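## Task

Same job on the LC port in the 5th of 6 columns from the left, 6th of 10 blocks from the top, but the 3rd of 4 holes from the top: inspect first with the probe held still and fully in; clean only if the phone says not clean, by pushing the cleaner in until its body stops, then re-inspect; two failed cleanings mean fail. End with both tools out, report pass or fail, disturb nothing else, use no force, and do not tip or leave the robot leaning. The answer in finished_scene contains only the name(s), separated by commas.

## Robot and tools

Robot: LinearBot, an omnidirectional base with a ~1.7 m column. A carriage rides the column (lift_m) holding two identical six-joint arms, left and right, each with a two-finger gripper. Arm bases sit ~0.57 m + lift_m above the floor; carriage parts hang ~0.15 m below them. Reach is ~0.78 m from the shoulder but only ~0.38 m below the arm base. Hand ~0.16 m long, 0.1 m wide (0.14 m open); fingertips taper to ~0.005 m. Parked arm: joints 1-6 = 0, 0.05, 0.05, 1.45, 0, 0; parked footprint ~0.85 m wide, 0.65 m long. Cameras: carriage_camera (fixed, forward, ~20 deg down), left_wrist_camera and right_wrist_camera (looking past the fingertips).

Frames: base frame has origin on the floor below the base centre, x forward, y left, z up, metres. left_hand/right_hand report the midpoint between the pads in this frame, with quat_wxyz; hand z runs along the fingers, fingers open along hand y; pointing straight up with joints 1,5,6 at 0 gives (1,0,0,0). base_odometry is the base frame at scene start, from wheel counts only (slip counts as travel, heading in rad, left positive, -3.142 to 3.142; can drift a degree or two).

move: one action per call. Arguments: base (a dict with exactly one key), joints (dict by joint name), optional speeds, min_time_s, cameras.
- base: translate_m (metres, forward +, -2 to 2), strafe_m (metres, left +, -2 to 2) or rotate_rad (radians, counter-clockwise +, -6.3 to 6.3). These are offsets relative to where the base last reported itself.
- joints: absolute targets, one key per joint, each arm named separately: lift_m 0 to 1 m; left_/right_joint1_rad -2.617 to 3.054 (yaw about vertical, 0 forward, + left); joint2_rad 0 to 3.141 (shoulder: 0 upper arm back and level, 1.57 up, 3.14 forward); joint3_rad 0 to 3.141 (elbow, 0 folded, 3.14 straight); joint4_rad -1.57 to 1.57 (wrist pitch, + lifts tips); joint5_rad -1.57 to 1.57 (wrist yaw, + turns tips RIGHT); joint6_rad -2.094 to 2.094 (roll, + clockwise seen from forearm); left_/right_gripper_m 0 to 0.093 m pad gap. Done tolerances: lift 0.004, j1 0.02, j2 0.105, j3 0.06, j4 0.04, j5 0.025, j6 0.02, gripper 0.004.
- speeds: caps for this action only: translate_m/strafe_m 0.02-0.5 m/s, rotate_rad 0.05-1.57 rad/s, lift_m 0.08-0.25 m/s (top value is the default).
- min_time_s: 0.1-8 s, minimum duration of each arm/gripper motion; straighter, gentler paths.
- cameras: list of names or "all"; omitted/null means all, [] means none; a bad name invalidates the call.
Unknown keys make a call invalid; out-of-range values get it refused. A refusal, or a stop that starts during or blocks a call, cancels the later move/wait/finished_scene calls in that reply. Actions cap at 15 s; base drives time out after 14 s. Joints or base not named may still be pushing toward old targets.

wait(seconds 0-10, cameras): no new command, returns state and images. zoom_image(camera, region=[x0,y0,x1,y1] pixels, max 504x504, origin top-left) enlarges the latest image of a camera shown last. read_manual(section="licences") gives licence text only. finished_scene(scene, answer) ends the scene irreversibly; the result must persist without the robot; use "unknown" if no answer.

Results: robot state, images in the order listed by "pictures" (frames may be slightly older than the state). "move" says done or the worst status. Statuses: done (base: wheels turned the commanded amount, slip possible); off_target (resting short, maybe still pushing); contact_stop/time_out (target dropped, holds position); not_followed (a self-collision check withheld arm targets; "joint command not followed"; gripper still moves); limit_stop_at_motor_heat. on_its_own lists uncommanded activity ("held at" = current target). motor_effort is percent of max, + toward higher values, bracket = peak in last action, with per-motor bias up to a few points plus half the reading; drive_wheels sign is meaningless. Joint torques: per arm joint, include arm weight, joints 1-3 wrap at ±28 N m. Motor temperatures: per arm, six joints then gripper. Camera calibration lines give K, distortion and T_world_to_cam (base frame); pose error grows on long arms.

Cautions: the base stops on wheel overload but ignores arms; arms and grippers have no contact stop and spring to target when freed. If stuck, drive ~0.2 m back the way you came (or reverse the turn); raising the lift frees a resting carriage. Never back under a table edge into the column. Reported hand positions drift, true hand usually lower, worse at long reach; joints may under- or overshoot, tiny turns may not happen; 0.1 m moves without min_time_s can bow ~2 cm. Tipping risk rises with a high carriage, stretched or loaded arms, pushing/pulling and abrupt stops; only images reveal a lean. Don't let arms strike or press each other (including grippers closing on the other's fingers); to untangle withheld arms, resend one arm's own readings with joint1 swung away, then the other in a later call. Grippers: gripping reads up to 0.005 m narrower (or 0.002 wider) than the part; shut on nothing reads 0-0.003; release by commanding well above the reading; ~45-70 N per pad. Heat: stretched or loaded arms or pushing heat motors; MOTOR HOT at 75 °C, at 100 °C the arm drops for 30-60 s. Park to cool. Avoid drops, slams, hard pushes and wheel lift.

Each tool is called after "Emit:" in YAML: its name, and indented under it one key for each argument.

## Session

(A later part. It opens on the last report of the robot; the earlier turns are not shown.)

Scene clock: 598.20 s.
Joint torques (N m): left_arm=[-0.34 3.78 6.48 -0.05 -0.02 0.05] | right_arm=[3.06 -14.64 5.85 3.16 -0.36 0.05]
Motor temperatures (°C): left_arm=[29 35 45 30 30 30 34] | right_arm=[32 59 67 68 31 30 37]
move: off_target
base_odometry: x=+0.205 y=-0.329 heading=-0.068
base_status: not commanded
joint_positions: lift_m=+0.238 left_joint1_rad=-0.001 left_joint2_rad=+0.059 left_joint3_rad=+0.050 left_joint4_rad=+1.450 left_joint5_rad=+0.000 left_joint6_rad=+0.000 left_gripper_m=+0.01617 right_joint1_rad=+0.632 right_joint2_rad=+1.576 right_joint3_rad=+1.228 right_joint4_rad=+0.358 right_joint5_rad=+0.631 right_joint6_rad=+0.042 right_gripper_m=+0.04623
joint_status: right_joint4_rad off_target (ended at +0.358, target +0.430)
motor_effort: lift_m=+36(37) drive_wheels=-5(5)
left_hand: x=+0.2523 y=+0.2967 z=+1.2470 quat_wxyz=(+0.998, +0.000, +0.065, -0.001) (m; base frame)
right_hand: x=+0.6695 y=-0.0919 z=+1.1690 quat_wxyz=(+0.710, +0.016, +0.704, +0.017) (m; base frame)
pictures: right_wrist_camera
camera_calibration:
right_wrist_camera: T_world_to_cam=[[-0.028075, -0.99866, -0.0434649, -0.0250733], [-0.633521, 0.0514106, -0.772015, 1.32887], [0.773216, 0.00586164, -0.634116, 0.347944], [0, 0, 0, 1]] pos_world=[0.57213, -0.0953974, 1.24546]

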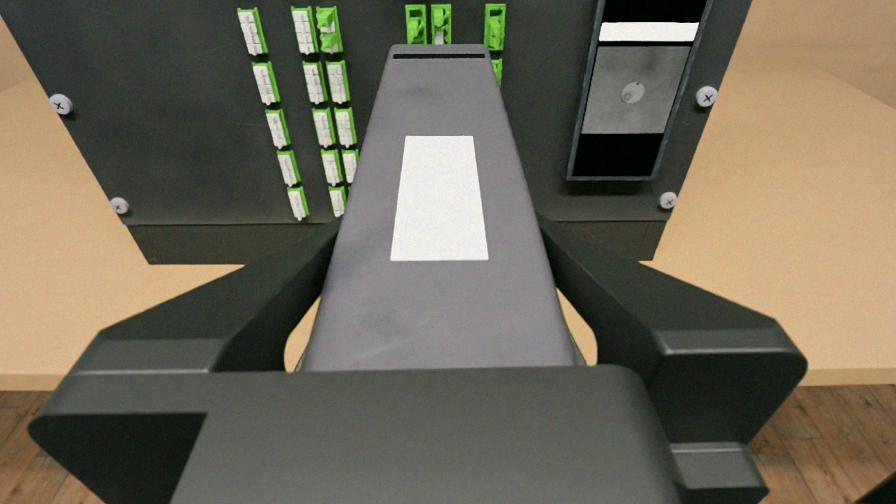

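Emit:
move:
  base: {"translate_m": -0.006}
  joints: {"right_joint5_rad": 0.605, "right_joint4_rad": 0.435}
  speeds: {"translate_m": 0.03}
  cameras: ["right_wrist_camera"]

Emit:
zoom_image:
  camera: "right_wrist_camera"
  region: [400, 5, 445, 45]

Scene clock: 601.87 s.
Joint torques (N m): left_arm=[-0.35 3.79 6.46 -0.07 -0.02 0.06] | right_arm=[4.85 -14.76 5.74 3.14 0 0.08]
Motor temperatures (°C): left_arm=[29 35 45 30 30 30 34] | right_arm=[32 62 67 69 31 30 37]
move: off_target
base_odometry: x=+0.200 y=-0.328 heading=-0.067
base_status: done
joint_positions: lift_m=+0.238 left_joint1_rad=-0.001 left_joint2_rad=+0.059 left_joint3_rad=+0.050 left_joint4_rad=+1.450 left_joint5_rad=+0.000 left_joint6_rad=+0.000 left_gripper_m=+0.01617 right_joint1_rad=+0.613 right_joint2_rad=+1.576 right_joint3_rad=+1.228 right_joint4_rad=+0.365 right_joint5_rad=+0.602 right_joint6_rad=+0.042 right_gripper_m=+0.04623
joint_status: right_joint4_rad off_target (ended at +0.365, target +0.435); the others done
motor_effort: lift_m=+36(37) drive_wheels=-8(16)
left_hand: x=+0.2523 y=+0.2967 z=+1.2470 quat_wxyz=(+0.998, +0.000, +0.065, -0.001) (m; base frame)
right_hand: x=+0.6734 y=-0.0958 z=+1.1706 quat_wxyz=(+0.712, +0.014, +0.702, +0.022) (m; base frame)
pictures: right_wrist_camera
camera_calibration:
right_wrist_camera: T_world_to_cam=[[-0.0186541, -0.998697, -0.0474958, -0.0304277], [-0.629191, 0.0486441, -0.775727, 1.33398], [0.777027, 0.0154134, -0.629278, 0.338648], [0, 0, 0, 1]] pos_world=[0.57562, -0.100498, 1.24646]

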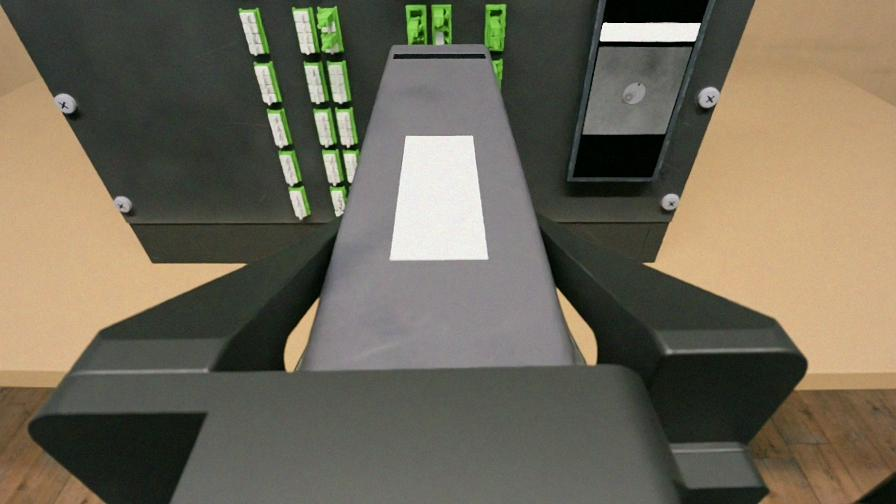

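Scaled by 11.200 from the camera's 896x504 image, which has a finer 1280x720 frame.

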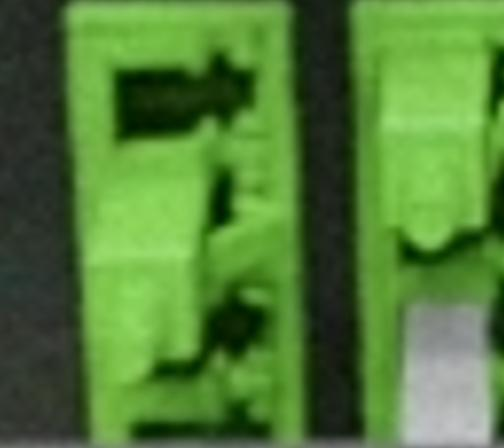

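Emit:
move:
  base: {"translate_m": -0.005}
  joints: {"right_joint5_rad": 0.59, "right_joint4_rad": 0.44}
  speeds: {"translate_m": 0.03}
  cameras: ["right_wrist_camera"]

Emit:
zoom_image:
  camera: "right_wrist_camera"
  region: [400, 5, 445, 45]

Scene clock: 604.93 s.
Joint torques (N m): left_arm=[-0.29 3.85 6.46 -0.04 -0.03 0.05] | right_arm=[5.97 -15.51 5.87 3.05 0.03 0.09]
Motor temperatures (°C): left_arm=[29 35 45 30 30 30 34] | right_arm=[32 63 66 69 30 30 37]
move: off_target
base_odometry: x=+0.195 y=-0.328 heading=-0.067
base_status: done
joint_positions: lift_m=+0.238 left_joint1_rad=-0.001 left_joint2_rad=+0.059 left_joint3_rad=+0.050 left_joint4_rad=+1.450 left_joint5_rad=+0.000 left_joint6_rad=+0.000 left_gripper_m=+0.01617 right_joint1_rad=+0.601 right_joint2_rad=+1.583 right_joint3_rad=+1.228 right_joint4_rad=+0.379 right_joint5_rad=+0.586 right_joint6_rad=+0.037 right_gripper_m=+0.04623
joint_status: right_joint4_rad off_target (ended at +0.379, target +0.440); the others done
motor_effort: lift_m=+35(37) drive_wheels=-8(22)
left_hand: x=+0.2523 y=+0.2967 z=+1.2470 quat_wxyz=(+0.998, +0.000, +0.065, -0.001) (m; base frame)
right_hand: x=+0.6772 y=-0.0975 z=+1.1700 quat_wxyz=(+0.714, +0.012, +0.700, +0.023) (m; base frame)
pictures: right_wrist_camera
camera_calibration:
right_wrist_camera: T_world_to_cam=[[-0.014305, -0.998829, -0.0462145, -0.0365366], [-0.625256, 0.0450037, -0.779121, 1.337], [0.780288, 0.0177506, -0.625168, 0.328506], [0, 0, 0, 1]] pos_world=[0.579113, -0.102495, 1.24536]

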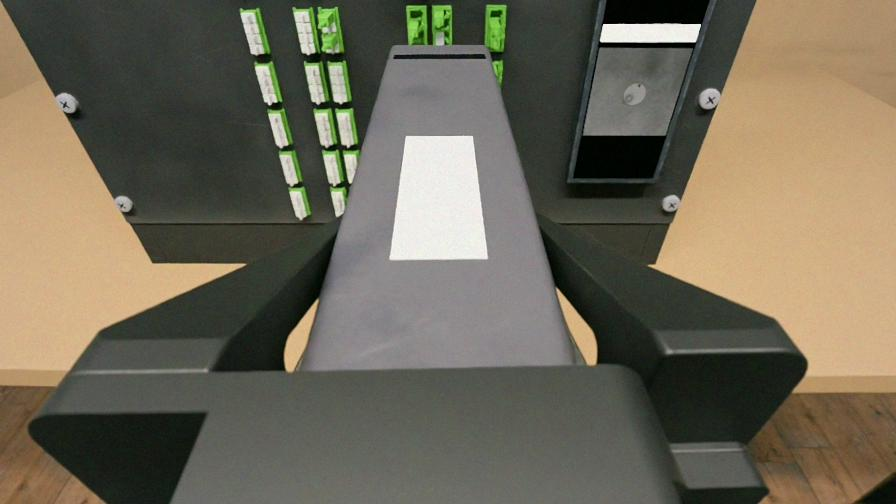

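Scaled by 11.200 from the camera's 896x504 image, which has a finer 1280x720 frame.

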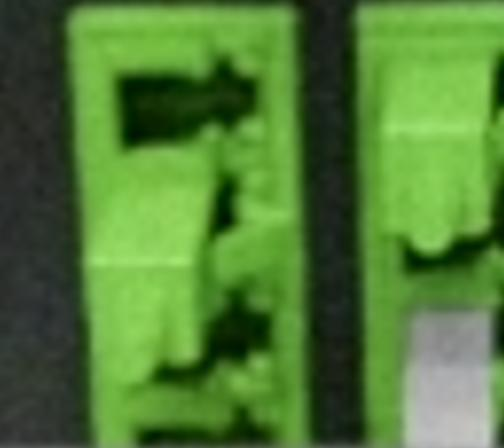

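Emit:
move:
  joints: {"right_joint3_rad": 1.265, "right_joint4_rad": 0.43}
  min_time_s: 1.5
  cameras: ["right_wrist_camera"]

Emit:
zoom_image:
  camera: "right_wrist_camera"
  region: [400, 5, 445, 45]

Scene clock: 630.43 s.
Joint torques (N m): left_arm=[-0.36 3.82 6.46 -0.05 -0.02 0.05] | right_arm=[5.89 -15.53 8.57 3 0.03 0.11]
Motor temperatures (°C): left_arm=[29 34 45 30 30 30 34] | right_arm=[33 63 65 70 30 30 37]
move: off_target
base_odometry: x=+0.195 y=-0.328 heading=-0.067
base_status: not commanded
joint_positions: lift_m=+0.238 left_joint1_rad=-0.001 left_joint2_rad=+0.059 left_joint3_rad=+0.050 left_joint4_rad=+1.450 left_joint5_rad=+0.000 left_joint6_rad=+0.000 left_gripper_m=+0.01617 right_joint1_rad=+0.601 right_joint2_rad=+1.583 right_joint3_rad=+1.233 right_joint4_rad=+0.372 right_joint5_rad=+0.586 right_joint6_rad=+0.037 right_gripper_m=+0.04623
joint_status: right_joint4_rad off_target (ended at +0.372, target +0.430); the others done
motor_effort: lift_m=+37(38) drive_wheels=-8(8)
left_hand: x=+0.2523 y=+0.2967 z=+1.2470 quat_wxyz=(+0.998, +0.000, +0.065, -0.001) (m; base frame)
right_hand: x=+0.6774 y=-0.0974 z=+1.1706 quat_wxyz=(+0.713, +0.012, +0.701, +0.023) (m; base frame)
pictures: right_wrist_camera
camera_calibration:
right_wrist_camera: T_world_to_cam=[[-0.0143824, -0.998898, -0.044682, -0.0381658], [-0.62701, 0.0438189, -0.777778, 1.33702], [0.778879, 0.0168297, -0.626949, 0.331707], [0, 0, 0, 1]] pos_world=[0.579415, -0.102293, 1.24616]

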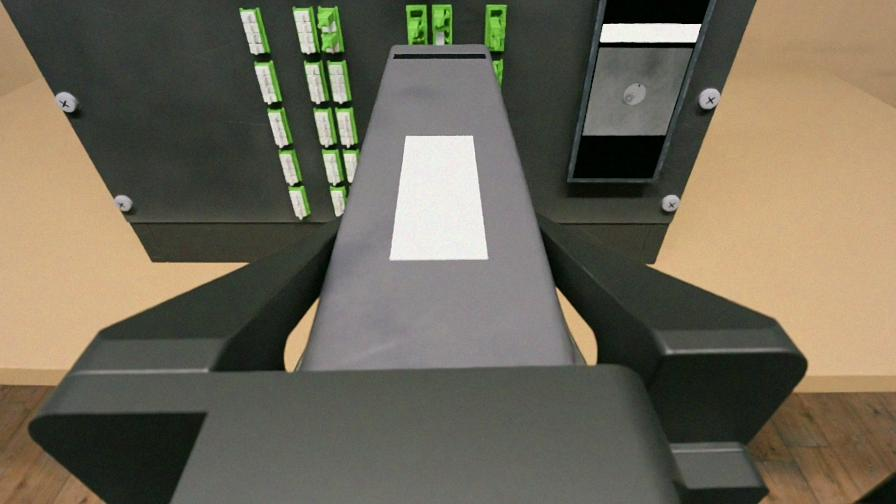

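Scaled by 11.200 from the camera's 896x504 image, which has a finer 1280x720 frame.

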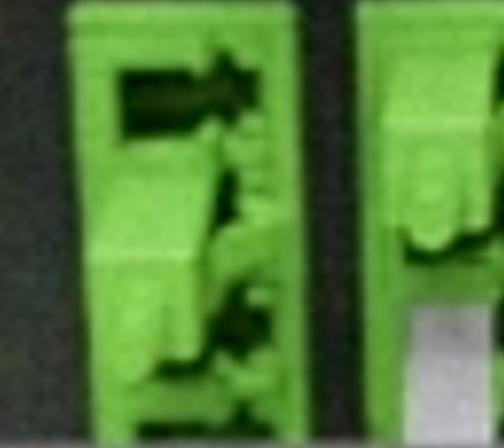

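Emit:
move:
  base: {"translate_m": -0.004}
  joints: {"right_joint3_rad": 1.268, "right_joint4_rad": 0.432, "right_joint5_rad": 0.582}
  speeds: {"translate_m": 0.02}
  cameras: ["right_wrist_camera"]

Scene clock: 632.93 s.
Joint torques (N m): left_arm=[-0.31 3.85 6.52 -0.06 0 0.05] | right_arm=[6.6 -16.36 7.98 3.05 0 0.11]
Motor temperatures (°C): left_arm=[29 34 45 30 30 30 34] | right_arm=[33 63 65 71 30 30 37]
move: off_target
base_odometry: x=+0.191 y=-0.327 heading=-0.066
base_status: done
joint_positions: lift_m=+0.238 left_joint1_rad=-0.001 left_joint2_rad=+0.059 left_joint3_rad=+0.050 left_joint4_rad=+1.450 left_joint5_rad=+0.000 left_joint6_rad=+0.000 left_gripper_m=+0.01617 right_joint1_rad=+0.595 right_joint2_rad=+1.590 right_joint3_rad=+1.241 right_joint4_rad=+0.372 right_joint5_rad=+0.582 right_joint6_rad=+0.037 right_gripper_m=+0.04623
joint_status: right_joint4_rad off_target (ended at +0.372, target +0.432); the others done
motor_effort: lift_m=+36(37) drive_wheels=-8(19)
left_hand: x=+0.2523 y=+0.2967 z=+1.2470 quat_wxyz=(+0.998, +0.000, +0.065, -0.001) (m; base frame)
right_hand: x=+0.6800 y=-0.0981 z=+1.1709 quat_wxyz=(+0.713, +0.012, +0.701, +0.022) (m; base frame)
pictures: right_wrist_camera
camera_calibration:
right_wrist_camera: T_world_to_cam=[[-0.0155184, -0.998864, -0.0450521, -0.0375893], [-0.626431, 0.0448311, -0.778187, 1.33919], [0.779322, 0.0161459, -0.626415, 0.328887], [0, 0, 0, 1]] pos_world=[0.582015, -0.102894, 1.24646]

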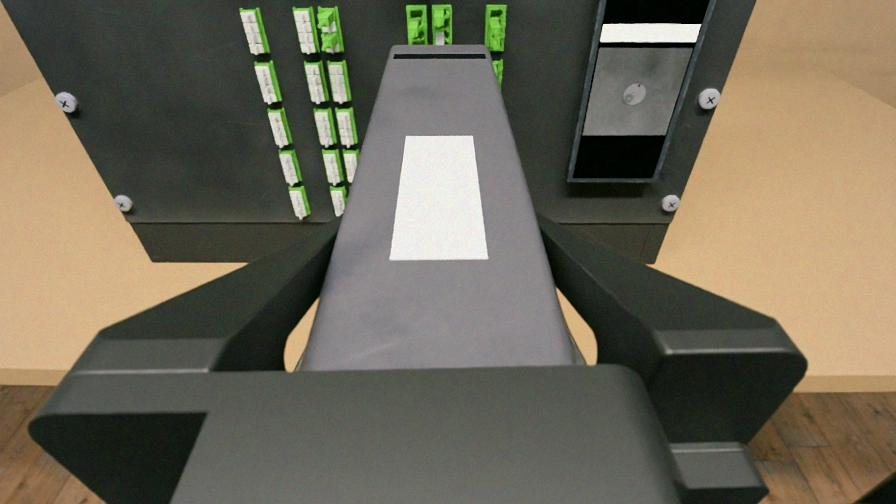

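Emit:
move:
  joints: {"right_joint6_rad": 0.0}
  cameras: []

Emit:
move:
  joints: {"right_joint6_rad": 0.09}
  cameras: []

Emit:
move:
  joints: {"right_joint6_rad": 0.03}
  cameras: ["right_wrist_camera"]

Scene clock: 637.60 s.
Joint torques (N m): left_arm=[-0.34 3.78 6.5 -0.05 -0.02 0.06] | right_arm=[6.42 -16.24 8.17 3.05 -0.03 -0.35]
Motor temperatures (°C): left_arm=[29 34 45 30 30 30 34] | right_arm=[33 66 65 72 30 30 37]
move: off_target
base_odometry: x=+0.191 y=-0.327 heading=-0.066
base_status: not commanded
joint_positions: lift_m=+0.238 left_joint1_rad=-0.001 left_joint2_rad=+0.059 left_joint3_rad=+0.050 left_joint4_rad=+1.450 left_joint5_rad=+0.000 left_joint6_rad=+0.000 left_gripper_m=+0.01617 right_joint1_rad=+0.595 right_joint2_rad=+1.590 right_joint3_rad=+1.241 right_joint4_rad=+0.372 right_joint5_rad=+0.582 right_joint6_rad=+0.024 right_gripper_m=+0.04623
joint_status: right_joint6_rad off_target (ended at +0.024, target +0.000)
motor_effort: lift_m=+36(37) drive_wheels=-8(8)
left_hand: x=+0.2523 y=+0.2967 z=+1.2470 quat_wxyz=(+0.998, +0.000, +0.065, -0.001) (m; base frame)
right_hand: x=+0.6800 y=-0.0981 z=+1.1709 quat_wxyz=(+0.713, +0.008, +0.701, +0.018) (m; base frame)
pictures: none
No camera images: "cameras" was empty.

Scene clock: 638.07 s.
Joint torques (N m): left_arm=[-0.34 3.81 6.43 -0.05 -0.02 0.07] | right_arm=[6.48 -16.32 8.08 3.05 -0.03 0.44]
Motor temperatures (°C): left_arm=[29 34 45 30 30 30 34] | right_arm=[33 66 65 72 30 30 37]
move: off_target
base_odometry: x=+0.191 y=-0.327 heading=-0.066
base_status: not commanded
joint_positions: lift_m=+0.238 left_joint1_rad=-0.001 left_joint2_rad=+0.059 left_joint3_rad=+0.050 left_joint4_rad=+1.450 left_joint5_rad=+0.000 left_joint6_rad=+0.000 left_gripper_m=+0.01617 right_joint1_rad=+0.595 right_joint2_rad=+1.590 right_joint3_rad=+1.241 right_joint4_rad=+0.372 right_joint5_rad=+0.582 right_joint6_rad=+0.043 right_gripper_m=+0.04623
joint_status: right_joint6_rad off_target (ended at +0.044, target +0.090)
motor_effort: lift_m=+35(36) drive_wheels=-8(8)
left_hand: x=+0.2523 y=+0.2967 z=+1.2470 quat_wxyz=(+0.998, +0.000, +0.065, -0.001) (m; base frame)
right_hand: x=+0.6800 y=-0.0981 z=+1.1709 quat_wxyz=(+0.713, +0.015, +0.700, +0.025) (m; base frame)
pictures: none
No camera images: "cameras" was empty.

Scene clock: 638.50 s.
Joint torques (N m): left_arm=[-0.34 3.84 6.43 -0.04 -0.02 0.05] | right_arm=[6.46 -16.29 8.06 3.02 -0.03 -0.09]
Motor temperatures (°C): left_arm=[29 34 45 30 30 30 34] | right_arm=[33 67 65 72 30 30 37]
move: done
base_odometry: x=+0.191 y=-0.327 heading=-0.066
base_status: not commanded
joint_positions: lift_m=+0.238 left_joint1_rad=-0.001 left_joint2_rad=+0.059 left_joint3_rad=+0.050 left_joint4_rad=+1.450 left_joint5_rad=+0.000 left_joint6_rad=+0.000 left_gripper_m=+0.01617 right_joint1_rad=+0.595 right_joint2_rad=+1.590 right_joint3_rad=+1.241 right_joint4_rad=+0.372 right_joint5_rad=+0.582 right_joint6_rad=+0.033 right_gripper_m=+0.04623
joint_status: all done
motor_effort: lift_m=+36(36) drive_wheels=-8(8)
left_hand: x=+0.2523 y=+0.2967 z=+1.2470 quat_wxyz=(+0.998, +0.000, +0.065, -0.001) (m; base frame)
right_hand: x=+0.6800 y=-0.0981 z=+1.1709 quat_wxyz=(+0.713, +0.011, +0.701, +0.021) (m; base frame)
pictures: right_wrist_camera
camera_calibration:
right_wrist_camera: T_world_to_cam=[[-0.0156326, -0.999025, -0.0412908, -0.0419237], [-0.626374, 0.0419732, -0.778392, 1.3391], [0.779366, 0.0136952, -0.62642, 0.328611], [0, 0, 0, 1]] pos_world=[0.582015, -0.10259, 1.24646]

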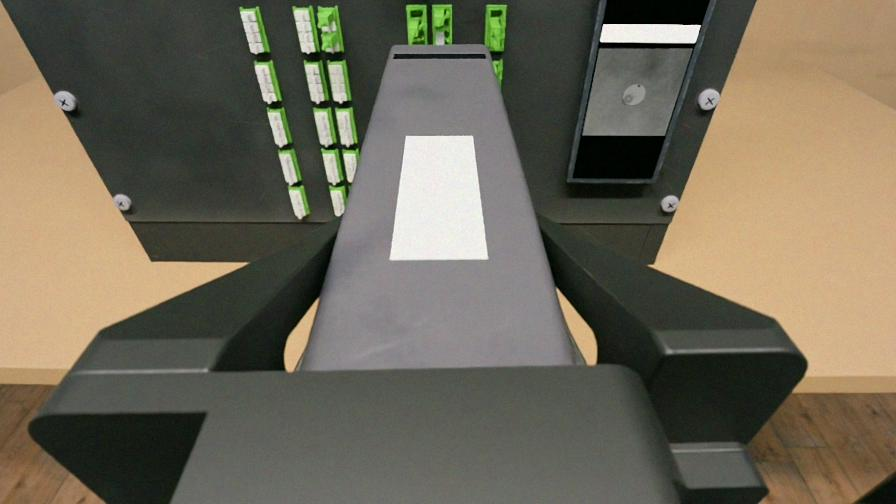

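Emit:
move:
  base: {"translate_m": 0.010}
  joints: {"right_joint1_rad": 0.69, "right_joint5_rad": 0.665, "right_joint3_rad": 1.245, "right_joint4_rad": 0.39, "lift_m": 0.247}
  speeds: {"translate_m": 0.03, "lift_m": 0.08}
  min_time_s: 1
  cameras: ["right_wrist_camera"]

Emit:
zoom_image:
  camera: "right_wrist_camera"
  region: [400, 5, 445, 45]

Scene clock: 650.37 s.
Joint torques (N m): left_arm=[-0.32 3.82 6.46 -0.06 -0.02 0.06] | right_arm=[5.2 -16.18 6.3 2.91 0.13 -0.16]
Motor temperatures (°C): left_arm=[29 34 45 30 30 30 34] | right_arm=[33 71 65 74 30 30 37]
move: off_target
base_odometry: x=+0.201 y=-0.328 heading=-0.067
base_status: done
joint_positions: lift_m=+0.247 left_joint1_rad=-0.001 left_joint2_rad=+0.059 left_joint3_rad=+0.050 left_joint4_rad=+1.450 left_joint5_rad=+0.000 left_joint6_rad=+0.000 left_gripper_m=+0.01617 right_joint1_rad=+0.634 right_joint2_rad=+1.590 right_joint3_rad=+1.241 right_joint4_rad=+0.339 right_joint5_rad=+0.651 right_joint6_rad=+0.038 right_gripper_m=+0.04623
joint_status: right_joint1_rad off_target (ended at +0.635, target +0.690); right_joint4_rad off_target (ended at +0.339, target +0.390); the others done
motor_effort: lift_m=+41(48) drive_wheels=-5(7)
left_hand: x=+0.2523 y=+0.2967 z=+1.2557 quat_wxyz=(+0.998, +0.000, +0.065, -0.001) (m; base frame)
right_hand: x=+0.6722 y=-0.0922 z=+1.1725 quat_wxyz=(+0.704, +0.017, +0.710, +0.005) (m; base frame)
pictures: right_wrist_camera
camera_calibration:
right_wrist_camera: T_world_to_cam=[[-0.0470002, -0.998546, -0.0264067, -0.0324443], [-0.645737, 0.0505422, -0.761885, 1.32965], [0.762112, -0.018757, -0.647174, 0.368616], [0, 0, 0, 1]] pos_world=[0.576156, -0.0926866, 1.25075]

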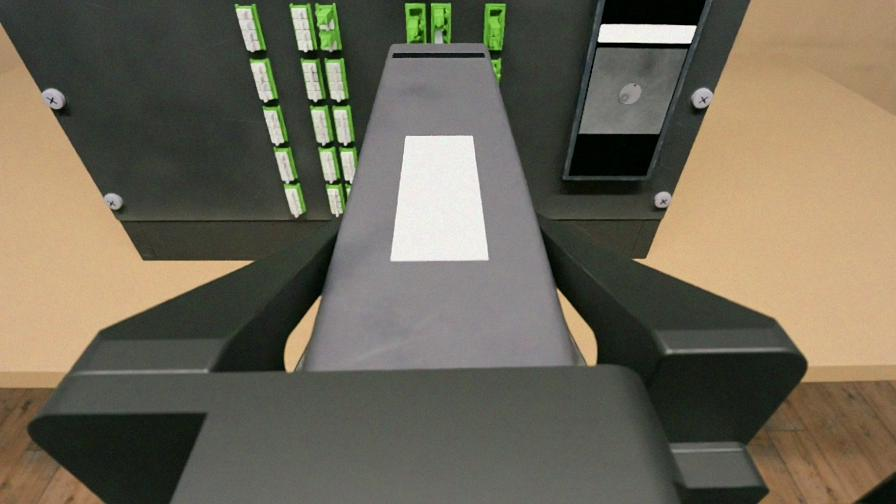

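Scaled by 11.200 from the camera's 896x504 image, which has a finer 1280x720 frame.

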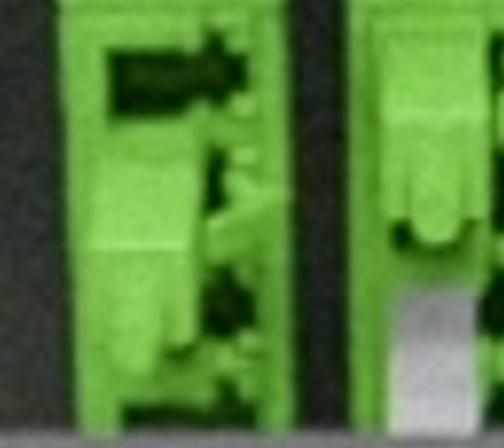

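Emit:
move:
  base: {"translate_m": -0.006}
  joints: {"right_joint1_rad": 0.712, "right_joint5_rad": 0.655, "right_joint3_rad": 1.268}
  speeds: {"translate_m": 0.03}
  cameras: ["right_wrist_camera"]

Emit:
zoom_image:
  camera: "right_wrist_camera"
  region: [400, 5, 445, 45]

Scene clock: 654.97 s.
Joint torques (N m): left_arm=[-0.36 3.78 6.46 -0.04 -0.02 0.06] | right_arm=[0.25 -12.52 8.02 2.91 -0.08 -0.16]
Motor temperatures (°C): left_arm=[29 34 45 30 30 30 34] | right_arm=[33 72 65 74 30 30 37]
move: done
base_odometry: x=+0.195 y=-0.328 heading=-0.066
base_status: done
joint_positions: lift_m=+0.247 left_joint1_rad=-0.001 left_joint2_rad=+0.059 left_joint3_rad=+0.050 left_joint4_rad=+1.450 left_joint5_rad=+0.000 left_joint6_rad=+0.000 left_gripper_m=+0.01617 right_joint1_rad=+0.709 right_joint2_rad=+1.555 right_joint3_rad=+1.241 right_joint4_rad=+0.337 right_joint5_rad=+0.664 right_joint6_rad=+0.038 right_gripper_m=+0.04623
joint_status: all done
motor_effort: lift_m=+41(41) drive_wheels=+3(17)
left_hand: x=+0.2523 y=+0.2967 z=+1.2557 quat_wxyz=(+0.998, +0.000, +0.065, -0.001) (m; base frame)
right_hand: x=+0.6492 y=-0.0667 z=+1.1886 quat_wxyz=(+0.713, +0.002, +0.701, +0.035) (m; base frame)
pictures: right_wrist_camera
camera_calibration:
right_wrist_camera: T_world_to_cam=[[0.0157337, -0.998725, -0.0479589, -0.0227416], [-0.627755, 0.0274666, -0.777927, 1.33155], [0.778252, 0.0423461, -0.626522, 0.365999], [0, 0, 0, 1]] pos_world=[0.551406, -0.0747844, 1.26406]

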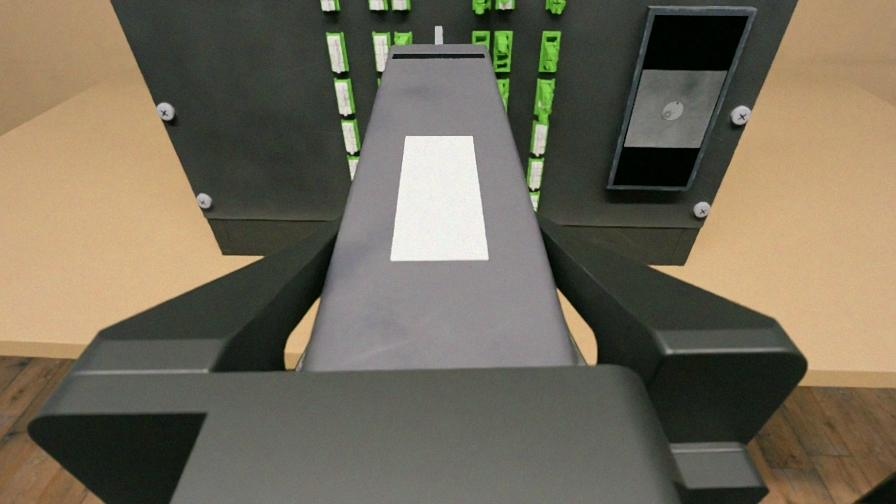

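Scaled by 11.200 from the camera's 896x504 image, which has a finer 1280x720 frame.

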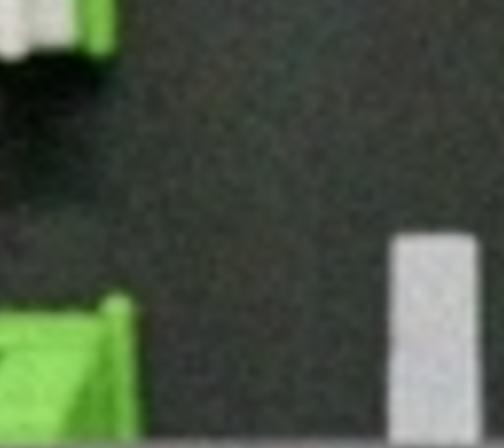

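Emit:
move:
  base: {"translate_m": -0.2}
  speeds: {"translate_m": 0.12}
  cameras: ["carriage_camera", "right_wrist_camera"]

Scene clock: 663.73 s.
Joint torques (N m): left_arm=[-0.34 3.81 6.43 -0.05 -0.02 0.05] | right_arm=[0.13 -12.55 8.02 2.93 -0.09 -0.17]
Motor temperatures (°C): left_arm=[29 34 45 30 30 30 34] | right_arm=[33 69 65 72 30 30 37]
move: done
base_odometry: x=-0.004 y=-0.315 heading=-0.066
base_status: done
joint_positions: lift_m=+0.247 left_joint1_rad=-0.001 left_joint2_rad=+0.059 left_joint3_rad=+0.050 left_joint4_rad=+1.450 left_joint5_rad=+0.000 left_joint6_rad=+0.000 left_gripper_m=+0.01617 right_joint1_rad=+0.710 right_joint2_rad=+1.555 right_joint3_rad=+1.241 right_joint4_rad=+0.337 right_joint5_rad=+0.661 right_joint6_rad=+0.038 right_gripper_m=+0.04623
joint_status: not commanded
motor_effort: lift_m=+41(41) drive_wheels=+0(13)
left_hand: x=+0.2523 y=+0.2967 z=+1.2557 quat_wxyz=(+0.998, +0.000, +0.065, -0.001) (m; base frame)
right_hand: x=+0.6490 y=-0.0658 z=+1.1884 quat_wxyz=(+0.712, +0.001, +0.701, +0.036) (m; base frame)
pictures: carriage_camera, right_wrist_camera
camera_calibration:
carriage_camera: T_world_to_cam=[[0.0462105, -0.998783, 0.0172131, -0.0296187], [-0.373918, -0.0332736, -0.926865, 1.19818], [0.92631, 0.0363946, -0.375001, 0.355479], [0, 0, 0, 1]] pos_world=[0.120105, -0.0026525, 1.24436]
right_wrist_camera: T_world_to_cam=[[0.0194973, -0.998681, -0.0474988, -0.0248966], [-0.628277, 0.0247178, -0.777597, 1.33106], [0.777745, 0.0450034, -0.626967, 0.367031], [0, 0, 0, 1]] pos_world=[0.551305, -0.0742823, 1.26396]

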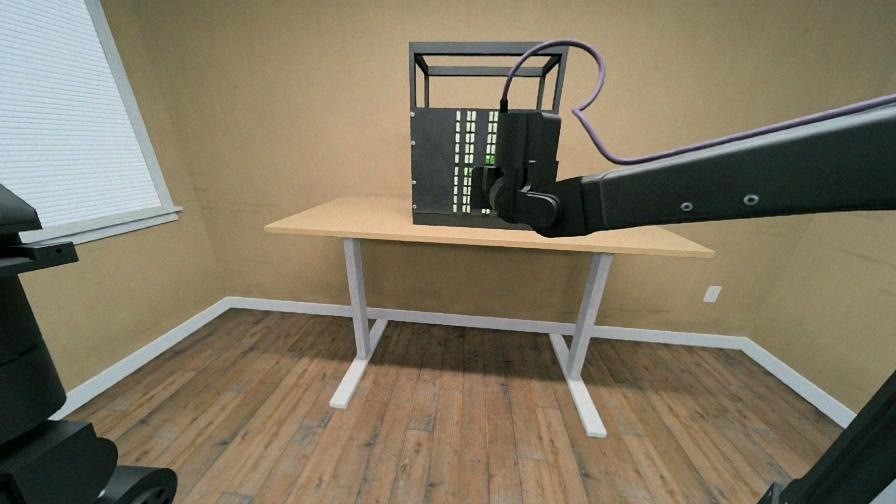

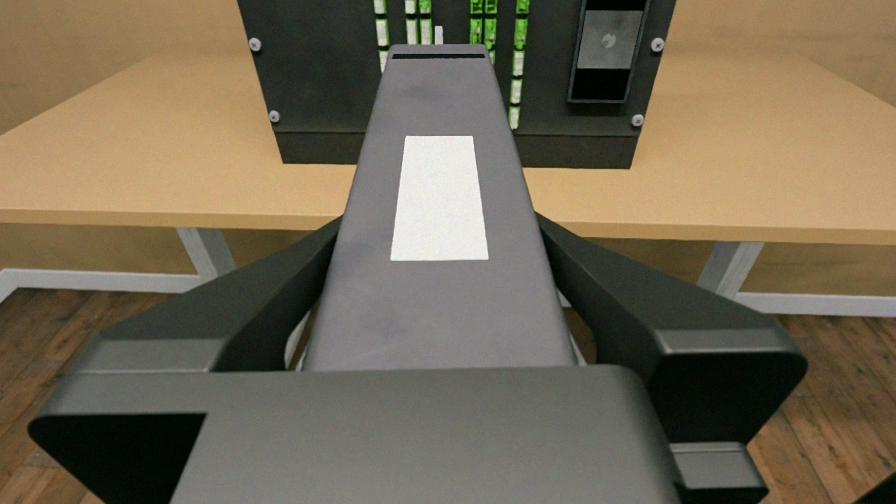

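Emit:
move:
  joints: {"right_joint1_rad": 0, "right_joint2_rad": 0.05, "right_joint3_rad": 0.05, "right_joint4_rad": 1.45, "right_joint5_rad": 0, "right_joint6_rad": 0}
  min_time_s: 3
  cameras: ["carriage_camera", "right_wrist_camera"]

Emit:
move:
  base: {"rotate_rad": -0.018}
  joints: {"left_joint1_rad": -0.606, "left_joint2_rad": 1.51, "left_joint3_rad": 1.195, "left_joint4_rad": 0.394, "left_joint5_rad": -0.617, "left_joint6_rad": 0.026, "lift_m": 0.2074}
  min_time_s: 3
  cameras: []

Emit:
move:
  base: {"strafe_m": -0.186}
  speeds: {"strafe_m": 0.2}
  cameras: ["carriage_camera", "left_wrist_camera"]

Scene clock: 674.60 s.
Joint torques (N m): left_arm=[-0.32 3.82 6.45 -0.06 -0.02 0.05] | right_arm=[-0.57 2.85 4.03 0.13 -0.16 -0.17]
Motor temperatures (°C): left_arm=[29 34 45 30 30 30 34] | right_arm=[32 65 65 70 30 30 37]
move: done
base_odometry: x=-0.004 y=-0.315 heading=-0.066
base_status: not commanded
joint_positions: lift_m=+0.247 left_joint1_rad=-0.001 left_joint2_rad=+0.059 left_joint3_rad=+0.050 left_joint4_rad=+1.450 left_joint5_rad=+0.000 left_joint6_rad=+0.000 left_gripper_m=+0.01617 right_joint1_rad=+0.006 right_joint2_rad=+0.064 right_joint3_rad=+0.054 right_joint4_rad=+1.433 right_joint5_rad=+0.011 right_joint6_rad=+0.009 right_gripper_m=+0.04623
joint_status: all done
motor_effort: lift_m=+40(43) drive_wheels=+0(0)
left_hand: x=+0.2523 y=+0.2967 z=+1.2557 quat_wxyz=(+0.998, +0.000, +0.065, -0.001) (m; base frame)
right_hand: x=+0.2570 y=-0.2984 z=+1.2560 quat_wxyz=(+0.997, +0.006, +0.074, +0.007) (m; base frame)
pictures: carriage_camera, right_wrist_camera
camera_calibration:
carriage_camera: T_world_to_cam=[[0.0462105, -0.998783, 0.0172131, -0.0296187], [-0.373918, -0.0332736, -0.926865, 1.19818], [0.92631, 0.0363946, -0.375001, 0.355479], [0, 0, 0, 1]] pos_world=[0.120105, -0.0026525, 1.24436]
right_wrist_camera: T_world_to_cam=[[0.00494154, -0.999124, -0.0415662, -0.250114], [0.664849, 0.0343317, -0.746188, 0.774184], [0.746962, -0.0239479, 0.664436, -0.909971], [0, 0, 0, 1]] pos_world=[0.166234, -0.298266, 1.17191]

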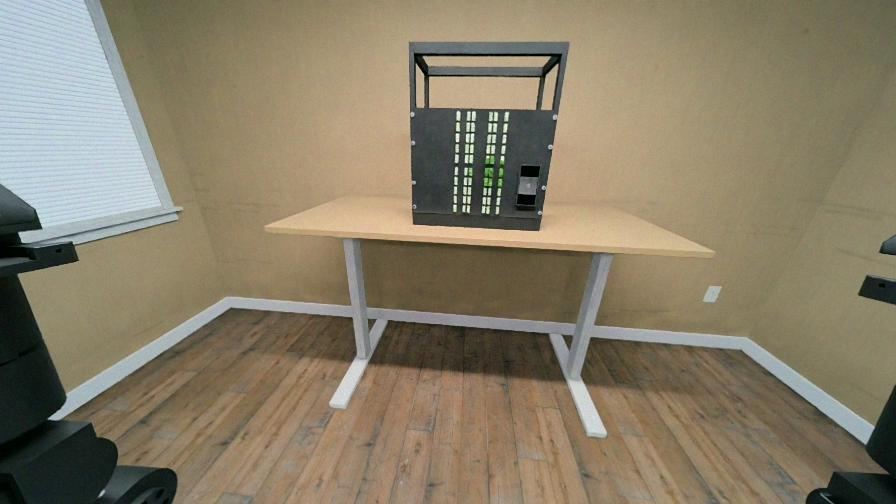

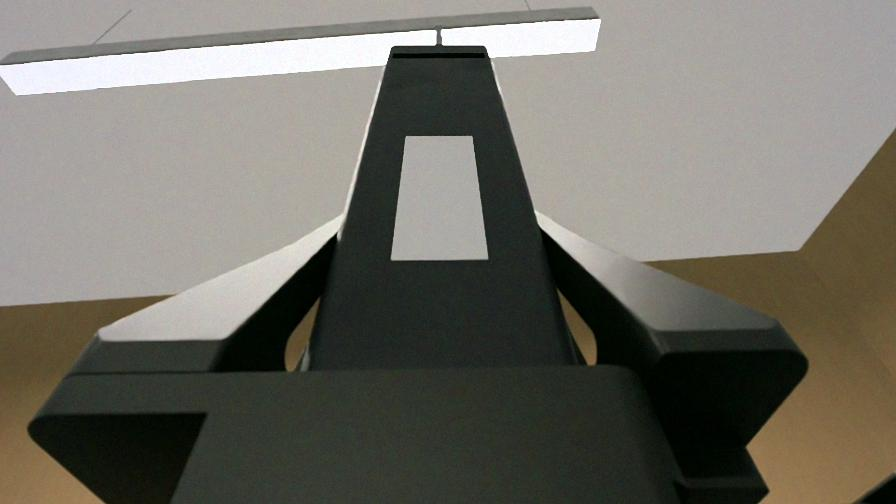

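Scene clock: 677.90 s.
Joint torques (N m): left_arm=[-0.96 -6.37 11.69 2.03 -0.09 0.2] | right_arm=[-0.53 3.17 4.48 0.06 -0.13 -0.15]
Motor temperatures (°C): left_arm=[29 35 46 31 30 30 34] | right_arm=[32 63 65 68 30 30 37]
move: done
base_odometry: x=-0.005 y=-0.315 heading=-0.084
base_status: done
joint_positions: lift_m=+0.207 left_joint1_rad=-0.600 left_joint2_rad=+1.491 left_joint3_rad=+1.167 left_joint4_rad=+0.409 left_joint5_rad=-0.608 left_joint6_rad=+0.012 left_gripper_m=+0.01617 right_joint1_rad=+0.006 right_joint2_rad=+0.060 right_joint3_rad=+0.048 right_joint4_rad=+1.438 right_joint5_rad=+0.008 right_joint6_rad=+0.008 right_gripper_m=+0.04623
joint_status: all done
motor_effort: lift_m=+37(39) drive_wheels=-5(7)
left_hand: x=+0.6574 y=+0.1155 z=+1.1594 quat_wxyz=(+0.731, -0.016, +0.682, -0.010) (m; base frame)
right_hand: x=+0.2561 y=-0.2977 z=+1.2153 quat_wxyz=(+0.997, +0.004, +0.072, +0.007) (m; base frame)
pictures: none
No camera images: "cameras" was empty.

Scene clock: 679.93 s.
Joint torques (N m): left_arm=[-0.77 -6.46 11.66 2.06 -0.04 0.2] | right_arm=[-0.5 3.21 4.49 0.05 -0.11 -0.17]
Motor temperatures (°C): left_arm=[29 35 47 32 30 30 34] | right_arm=[32 61 65 67 30 30 37]
move: done
base_odometry: x=-0.020 y=-0.500 heading=-0.084
base_status: done
joint_positions: lift_m=+0.207 left_joint1_rad=-0.602 left_joint2_rad=+1.491 left_joint3_rad=+1.167 left_joint4_rad=+0.406 left_joint5_rad=-0.613 left_joint6_rad=+0.012 left_gripper_m=+0.01617 right_joint1_rad=+0.006 right_joint2_rad=+0.060 right_joint3_rad=+0.048 right_joint4_rad=+1.438 right_joint5_rad=+0.006 right_joint6_rad=+0.008 right_gripper_m=+0.04623
joint_status: not commanded
motor_effort: lift_m=+37(39) drive_wheels=-1(13)
left_hand: x=+0.6570 y=+0.1153 z=+1.1590 quat_wxyz=(+0.731, -0.016, +0.683, -0.008) (m; base frame)
right_hand: x=+0.2560 y=-0.2974 z=+1.2153 quat_wxyz=(+0.997, +0.003, +0.072, +0.007) (m; base frame)
pictures: carriage_camera, left_wrist_camera
camera_calibration:
carriage_camera: T_world_to_cam=[[0.0462105, -0.998783, 0.0172131, -0.0289388], [-0.373918, -0.0332736, -0.926865, 1.16156], [0.92631, 0.0363946, -0.375001, 0.340666], [0, 0, 0, 1]] pos_world=[0.120105, -0.0026525, 1.20486]
left_wrist_camera: T_world_to_cam=[[0.0103977, -0.998345, 0.0565641, 0.0356842], [-0.5157, -0.0538178, -0.855077, 1.34196], [0.856706, -0.0202793, -0.515406, 0.16366], [0, 0, 0, 1]] pos_world=[0.551467, 0.111165, 1.22981]

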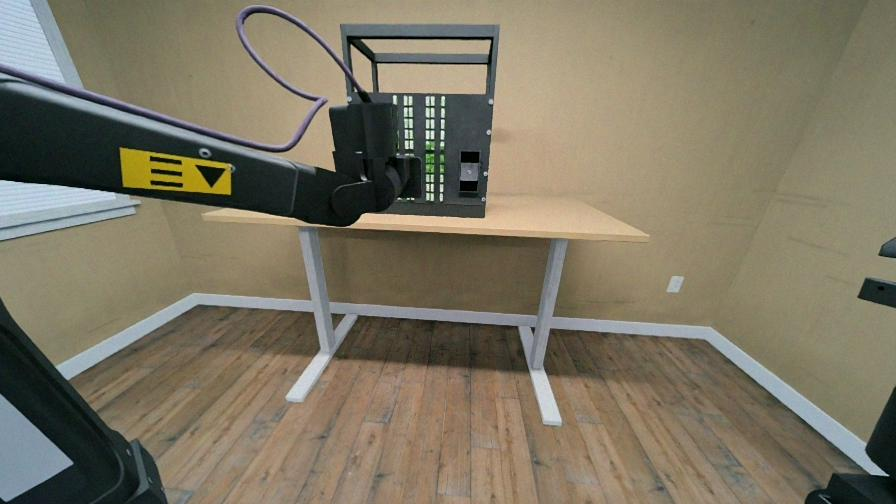

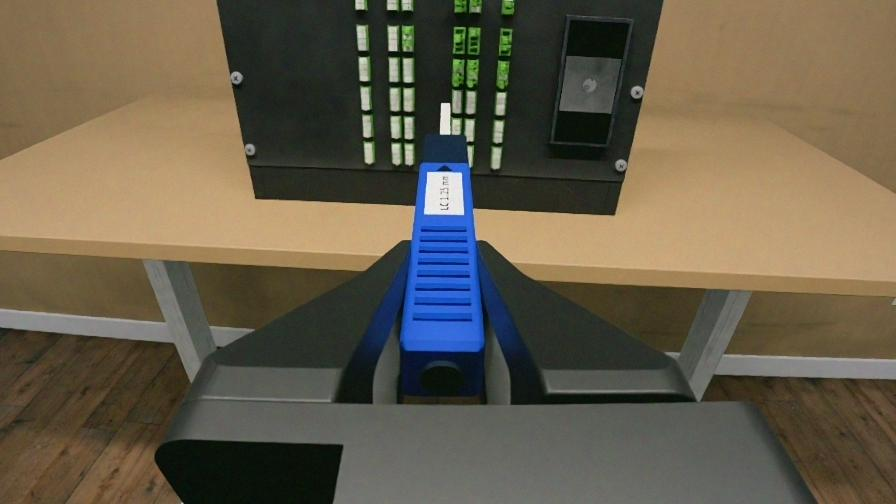

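Emit:
move:
  base: {"translate_m": 0.165}
  speeds: {"translate_m": 0.12}
  cameras: ["left_wrist_camera"]

Emit:
zoom_image:
  camera: "left_wrist_camera"
  region: [400, 0, 540, 140]

Scene clock: 687.30 s.
Joint torques (N m): left_arm=[-0.7 -6.46 11.55 2.12 -0.04 0.2] | right_arm=[-0.39 3.22 4.42 0.07 -0.13 -0.16]
Motor temperatures (°C): left_arm=[29 35 49 34 30 30 34] | right_arm=[32 57 65 65 30 30 37]
move: done
base_odometry: x=+0.144 y=-0.514 heading=-0.084
base_status: done
joint_positions: lift_m=+0.207 left_joint1_rad=-0.603 left_joint2_rad=+1.491 left_joint3_rad=+1.169 left_joint4_rad=+0.402 left_joint5_rad=-0.613 left_joint6_rad=+0.012 left_gripper_m=+0.01617 right_joint1_rad=+0.006 right_joint2_rad=+0.060 right_joint3_rad=+0.048 right_joint4_rad=+1.438 right_joint5_rad=+0.006 right_joint6_rad=+0.008 right_gripper_m=+0.04623
joint_status: not commanded
motor_effort: lift_m=+38(39) drive_wheels=-2(14)
left_hand: x=+0.6569 y=+0.1149 z=+1.1586 quat_wxyz=(+0.730, -0.016, +0.684, -0.008) (m; base frame)
right_hand: x=+0.2560 y=-0.2974 z=+1.2153 quat_wxyz=(+0.997, +0.003, +0.072, +0.007) (m; base frame)
pictures: left_wrist_camera
camera_calibration:
left_wrist_camera: T_world_to_cam=[[0.00972881, -0.99845, 0.0548077, 0.0378305], [-0.517942, -0.0519164, -0.853839, 1.3414], [0.85536, -0.0200804, -0.517644, 0.166988], [0, 0, 0, 1]] pos_world=[0.551566, 0.110766, 1.22971]

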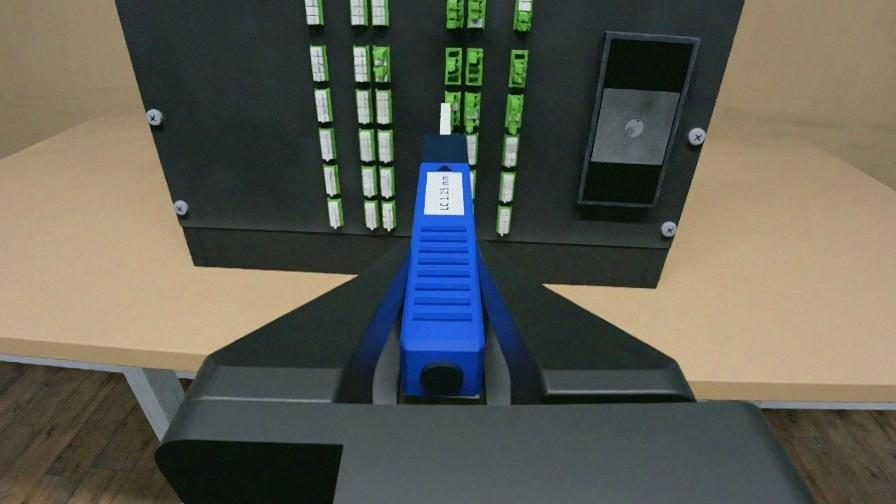

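Scaled by 3.600 from the camera's 896x504 image, which has a finer 1280x720 frame.

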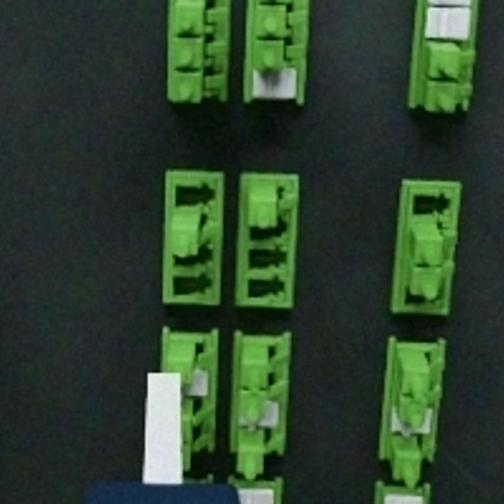

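Emit:
zoom_image:
  camera: "left_wrist_camera"
  region: [390, 95, 500, 240]

Emit:
zoom_image:
  camera: "left_wrist_camera"
  region: [130, 95, 230, 225]

Emit:
zoom_image:
  camera: "left_wrist_camera"
  region: [630, 115, 730, 245]

Emit:
zoom_image:
  camera: "left_wrist_camera"
  region: [390, 210, 500, 400]

Scaled by 3.476 from the camera's 896x504 image, which has a finer 1280x720 frame.

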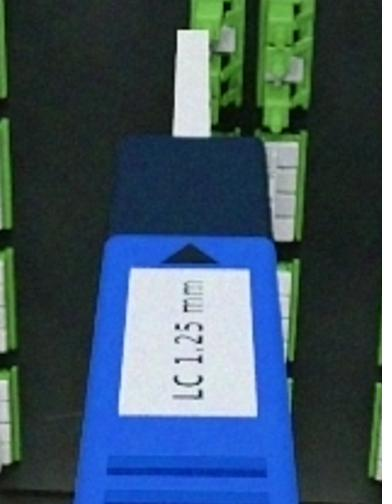

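Scaled by 3.877 from the camera's 896x504 image, which has a finer 1280x720 frame.

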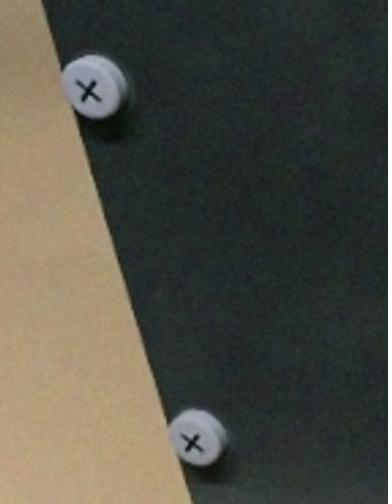

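Scaled by 3.877 from the camera's 896x504 image, which has a finer 1280x720 frame.

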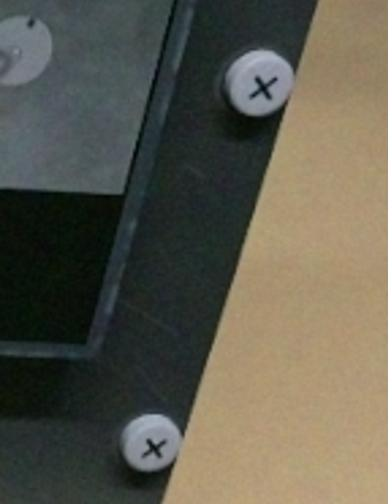

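Scaled by 2.653 from the camera's 896x504 image, which has a finer 1280x720 frame.

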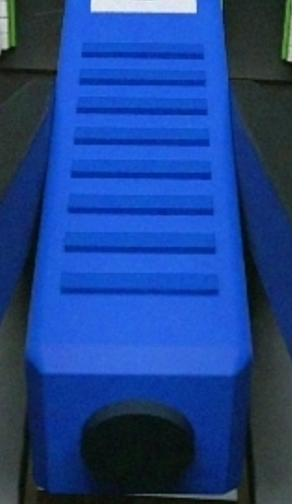

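Emit:
move:
  base: {"rotate_rad": -0.045}
  cameras: []

Emit:
move:
  base: {"strafe_m": 0.022}
  speeds: {"strafe_m": 0.05}
  cameras: ["left_wrist_camera"]

Emit:
zoom_image:
  camera: "left_wrist_camera"
  region: [400, 20, 540, 160]

Scene clock: 712.60 s.
Joint torques (N m): left_arm=[-0.5 -6.64 11.55 2.11 -0.03 0.19] | right_arm=[-0.46 3.21 4.42 0.09 -0.11 -0.14]
Motor temperatures (°C): left_arm=[29 36 52 36 30 30 34] | right_arm=[31 49 63 59 30 30 37]
move: done
base_odometry: x=+0.144 y=-0.514 heading=-0.129
base_status: done
joint_positions: lift_m=+0.207 left_joint1_rad=-0.605 left_joint2_rad=+1.492 left_joint3_rad=+1.169 left_joint4_rad=+0.401 left_joint5_rad=-0.615 left_joint6_rad=+0.012 left_gripper_m=+0.01617 right_joint1_rad=+0.006 right_joint2_rad=+0.060 right_joint3_rad=+0.048 right_joint4_rad=+1.440 right_joint5_rad=+0.006 right_joint6_rad=+0.008 right_gripper_m=+0.04623
joint_status: not commanded
motor_effort: lift_m=+38(38) drive_wheels=-4(9)
left_hand: x=+0.6569 y=+0.1141 z=+1.1578 quat_wxyz=(+0.729, -0.015, +0.684, -0.008) (m; base frame)
right_hand: x=+0.2558 y=-0.2974 z=+1.2153 quat_wxyz=(+0.997, +0.003, +0.072, +0.007) (m; base frame)
pictures: none
No camera images: "cameras" was empty.

Scene clock: 713.53 s.
Joint torques (N m): left_arm=[-0.54 -6.58 11.59 2.12 -0.02 0.19] | right_arm=[-0.57 3.12 4.57 0.07 -0.11 -0.16]
Motor temperatures (°C): left_arm=[29 36 52 36 30 30 34] | right_arm=[31 49 63 59 30 30 37]
move: done
base_odometry: x=+0.147 y=-0.492 heading=-0.129
base_status: done
joint_positions: lift_m=+0.207 left_joint1_rad=-0.605 left_joint2_rad=+1.492 left_joint3_rad=+1.169 left_joint4_rad=+0.401 left_joint5_rad=-0.615 left_joint6_rad=+0.012 left_gripper_m=+0.01617 right_joint1_rad=+0.005 right_joint2_rad=+0.060 right_joint3_rad=+0.048 right_joint4_rad=+1.440 right_joint5_rad=+0.006 right_joint6_rad=+0.008 right_gripper_m=+0.04623
joint_status: not commanded
motor_effort: lift_m=+38(39) drive_wheels=+2(10)
left_hand: x=+0.6569 y=+0.1142 z=+1.1578 quat_wxyz=(+0.729, -0.015, +0.684, -0.008) (m; base frame)
right_hand: x=+0.2558 y=-0.2975 z=+1.2153 quat_wxyz=(+0.997, +0.003, +0.072, +0.006) (m; base frame)
pictures: left_wrist_camera
camera_calibration:
left_wrist_camera: T_world_to_cam=[[0.00984373, -0.99852, 0.0534899, 0.0385265], [-0.5193, -0.0508182, -0.85308, 1.34059], [0.854535, -0.0193798, -0.519032, 0.168655], [0, 0, 0, 1]] pos_world=[0.551668, 0.109864, 1.22911]

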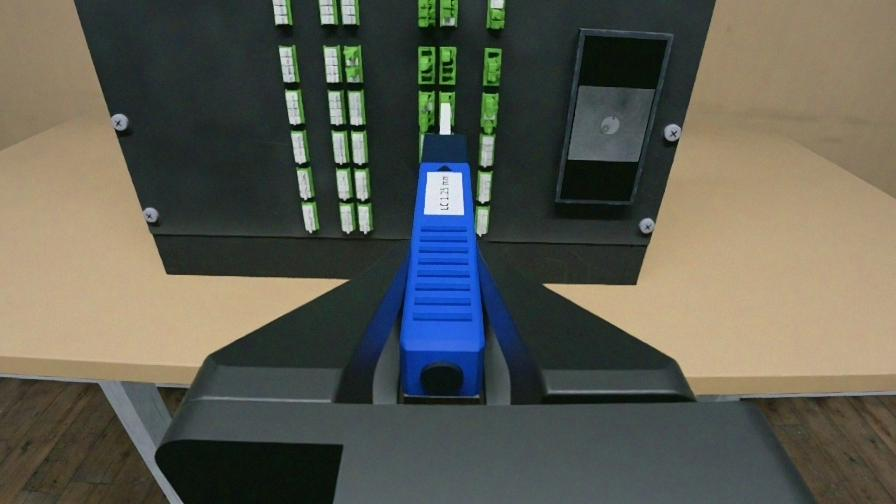

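Scaled by 3.600 from the camera's 896x504 image, which has a finer 1280x720 frame.

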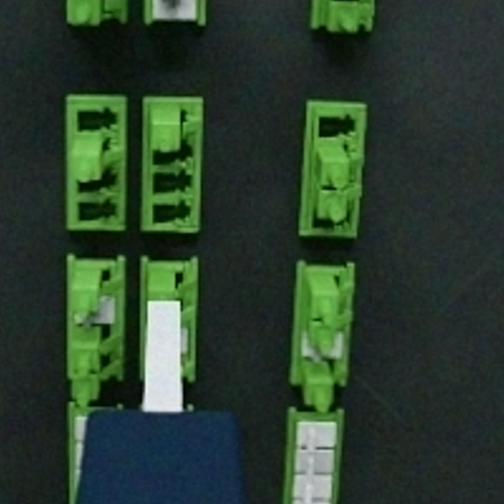

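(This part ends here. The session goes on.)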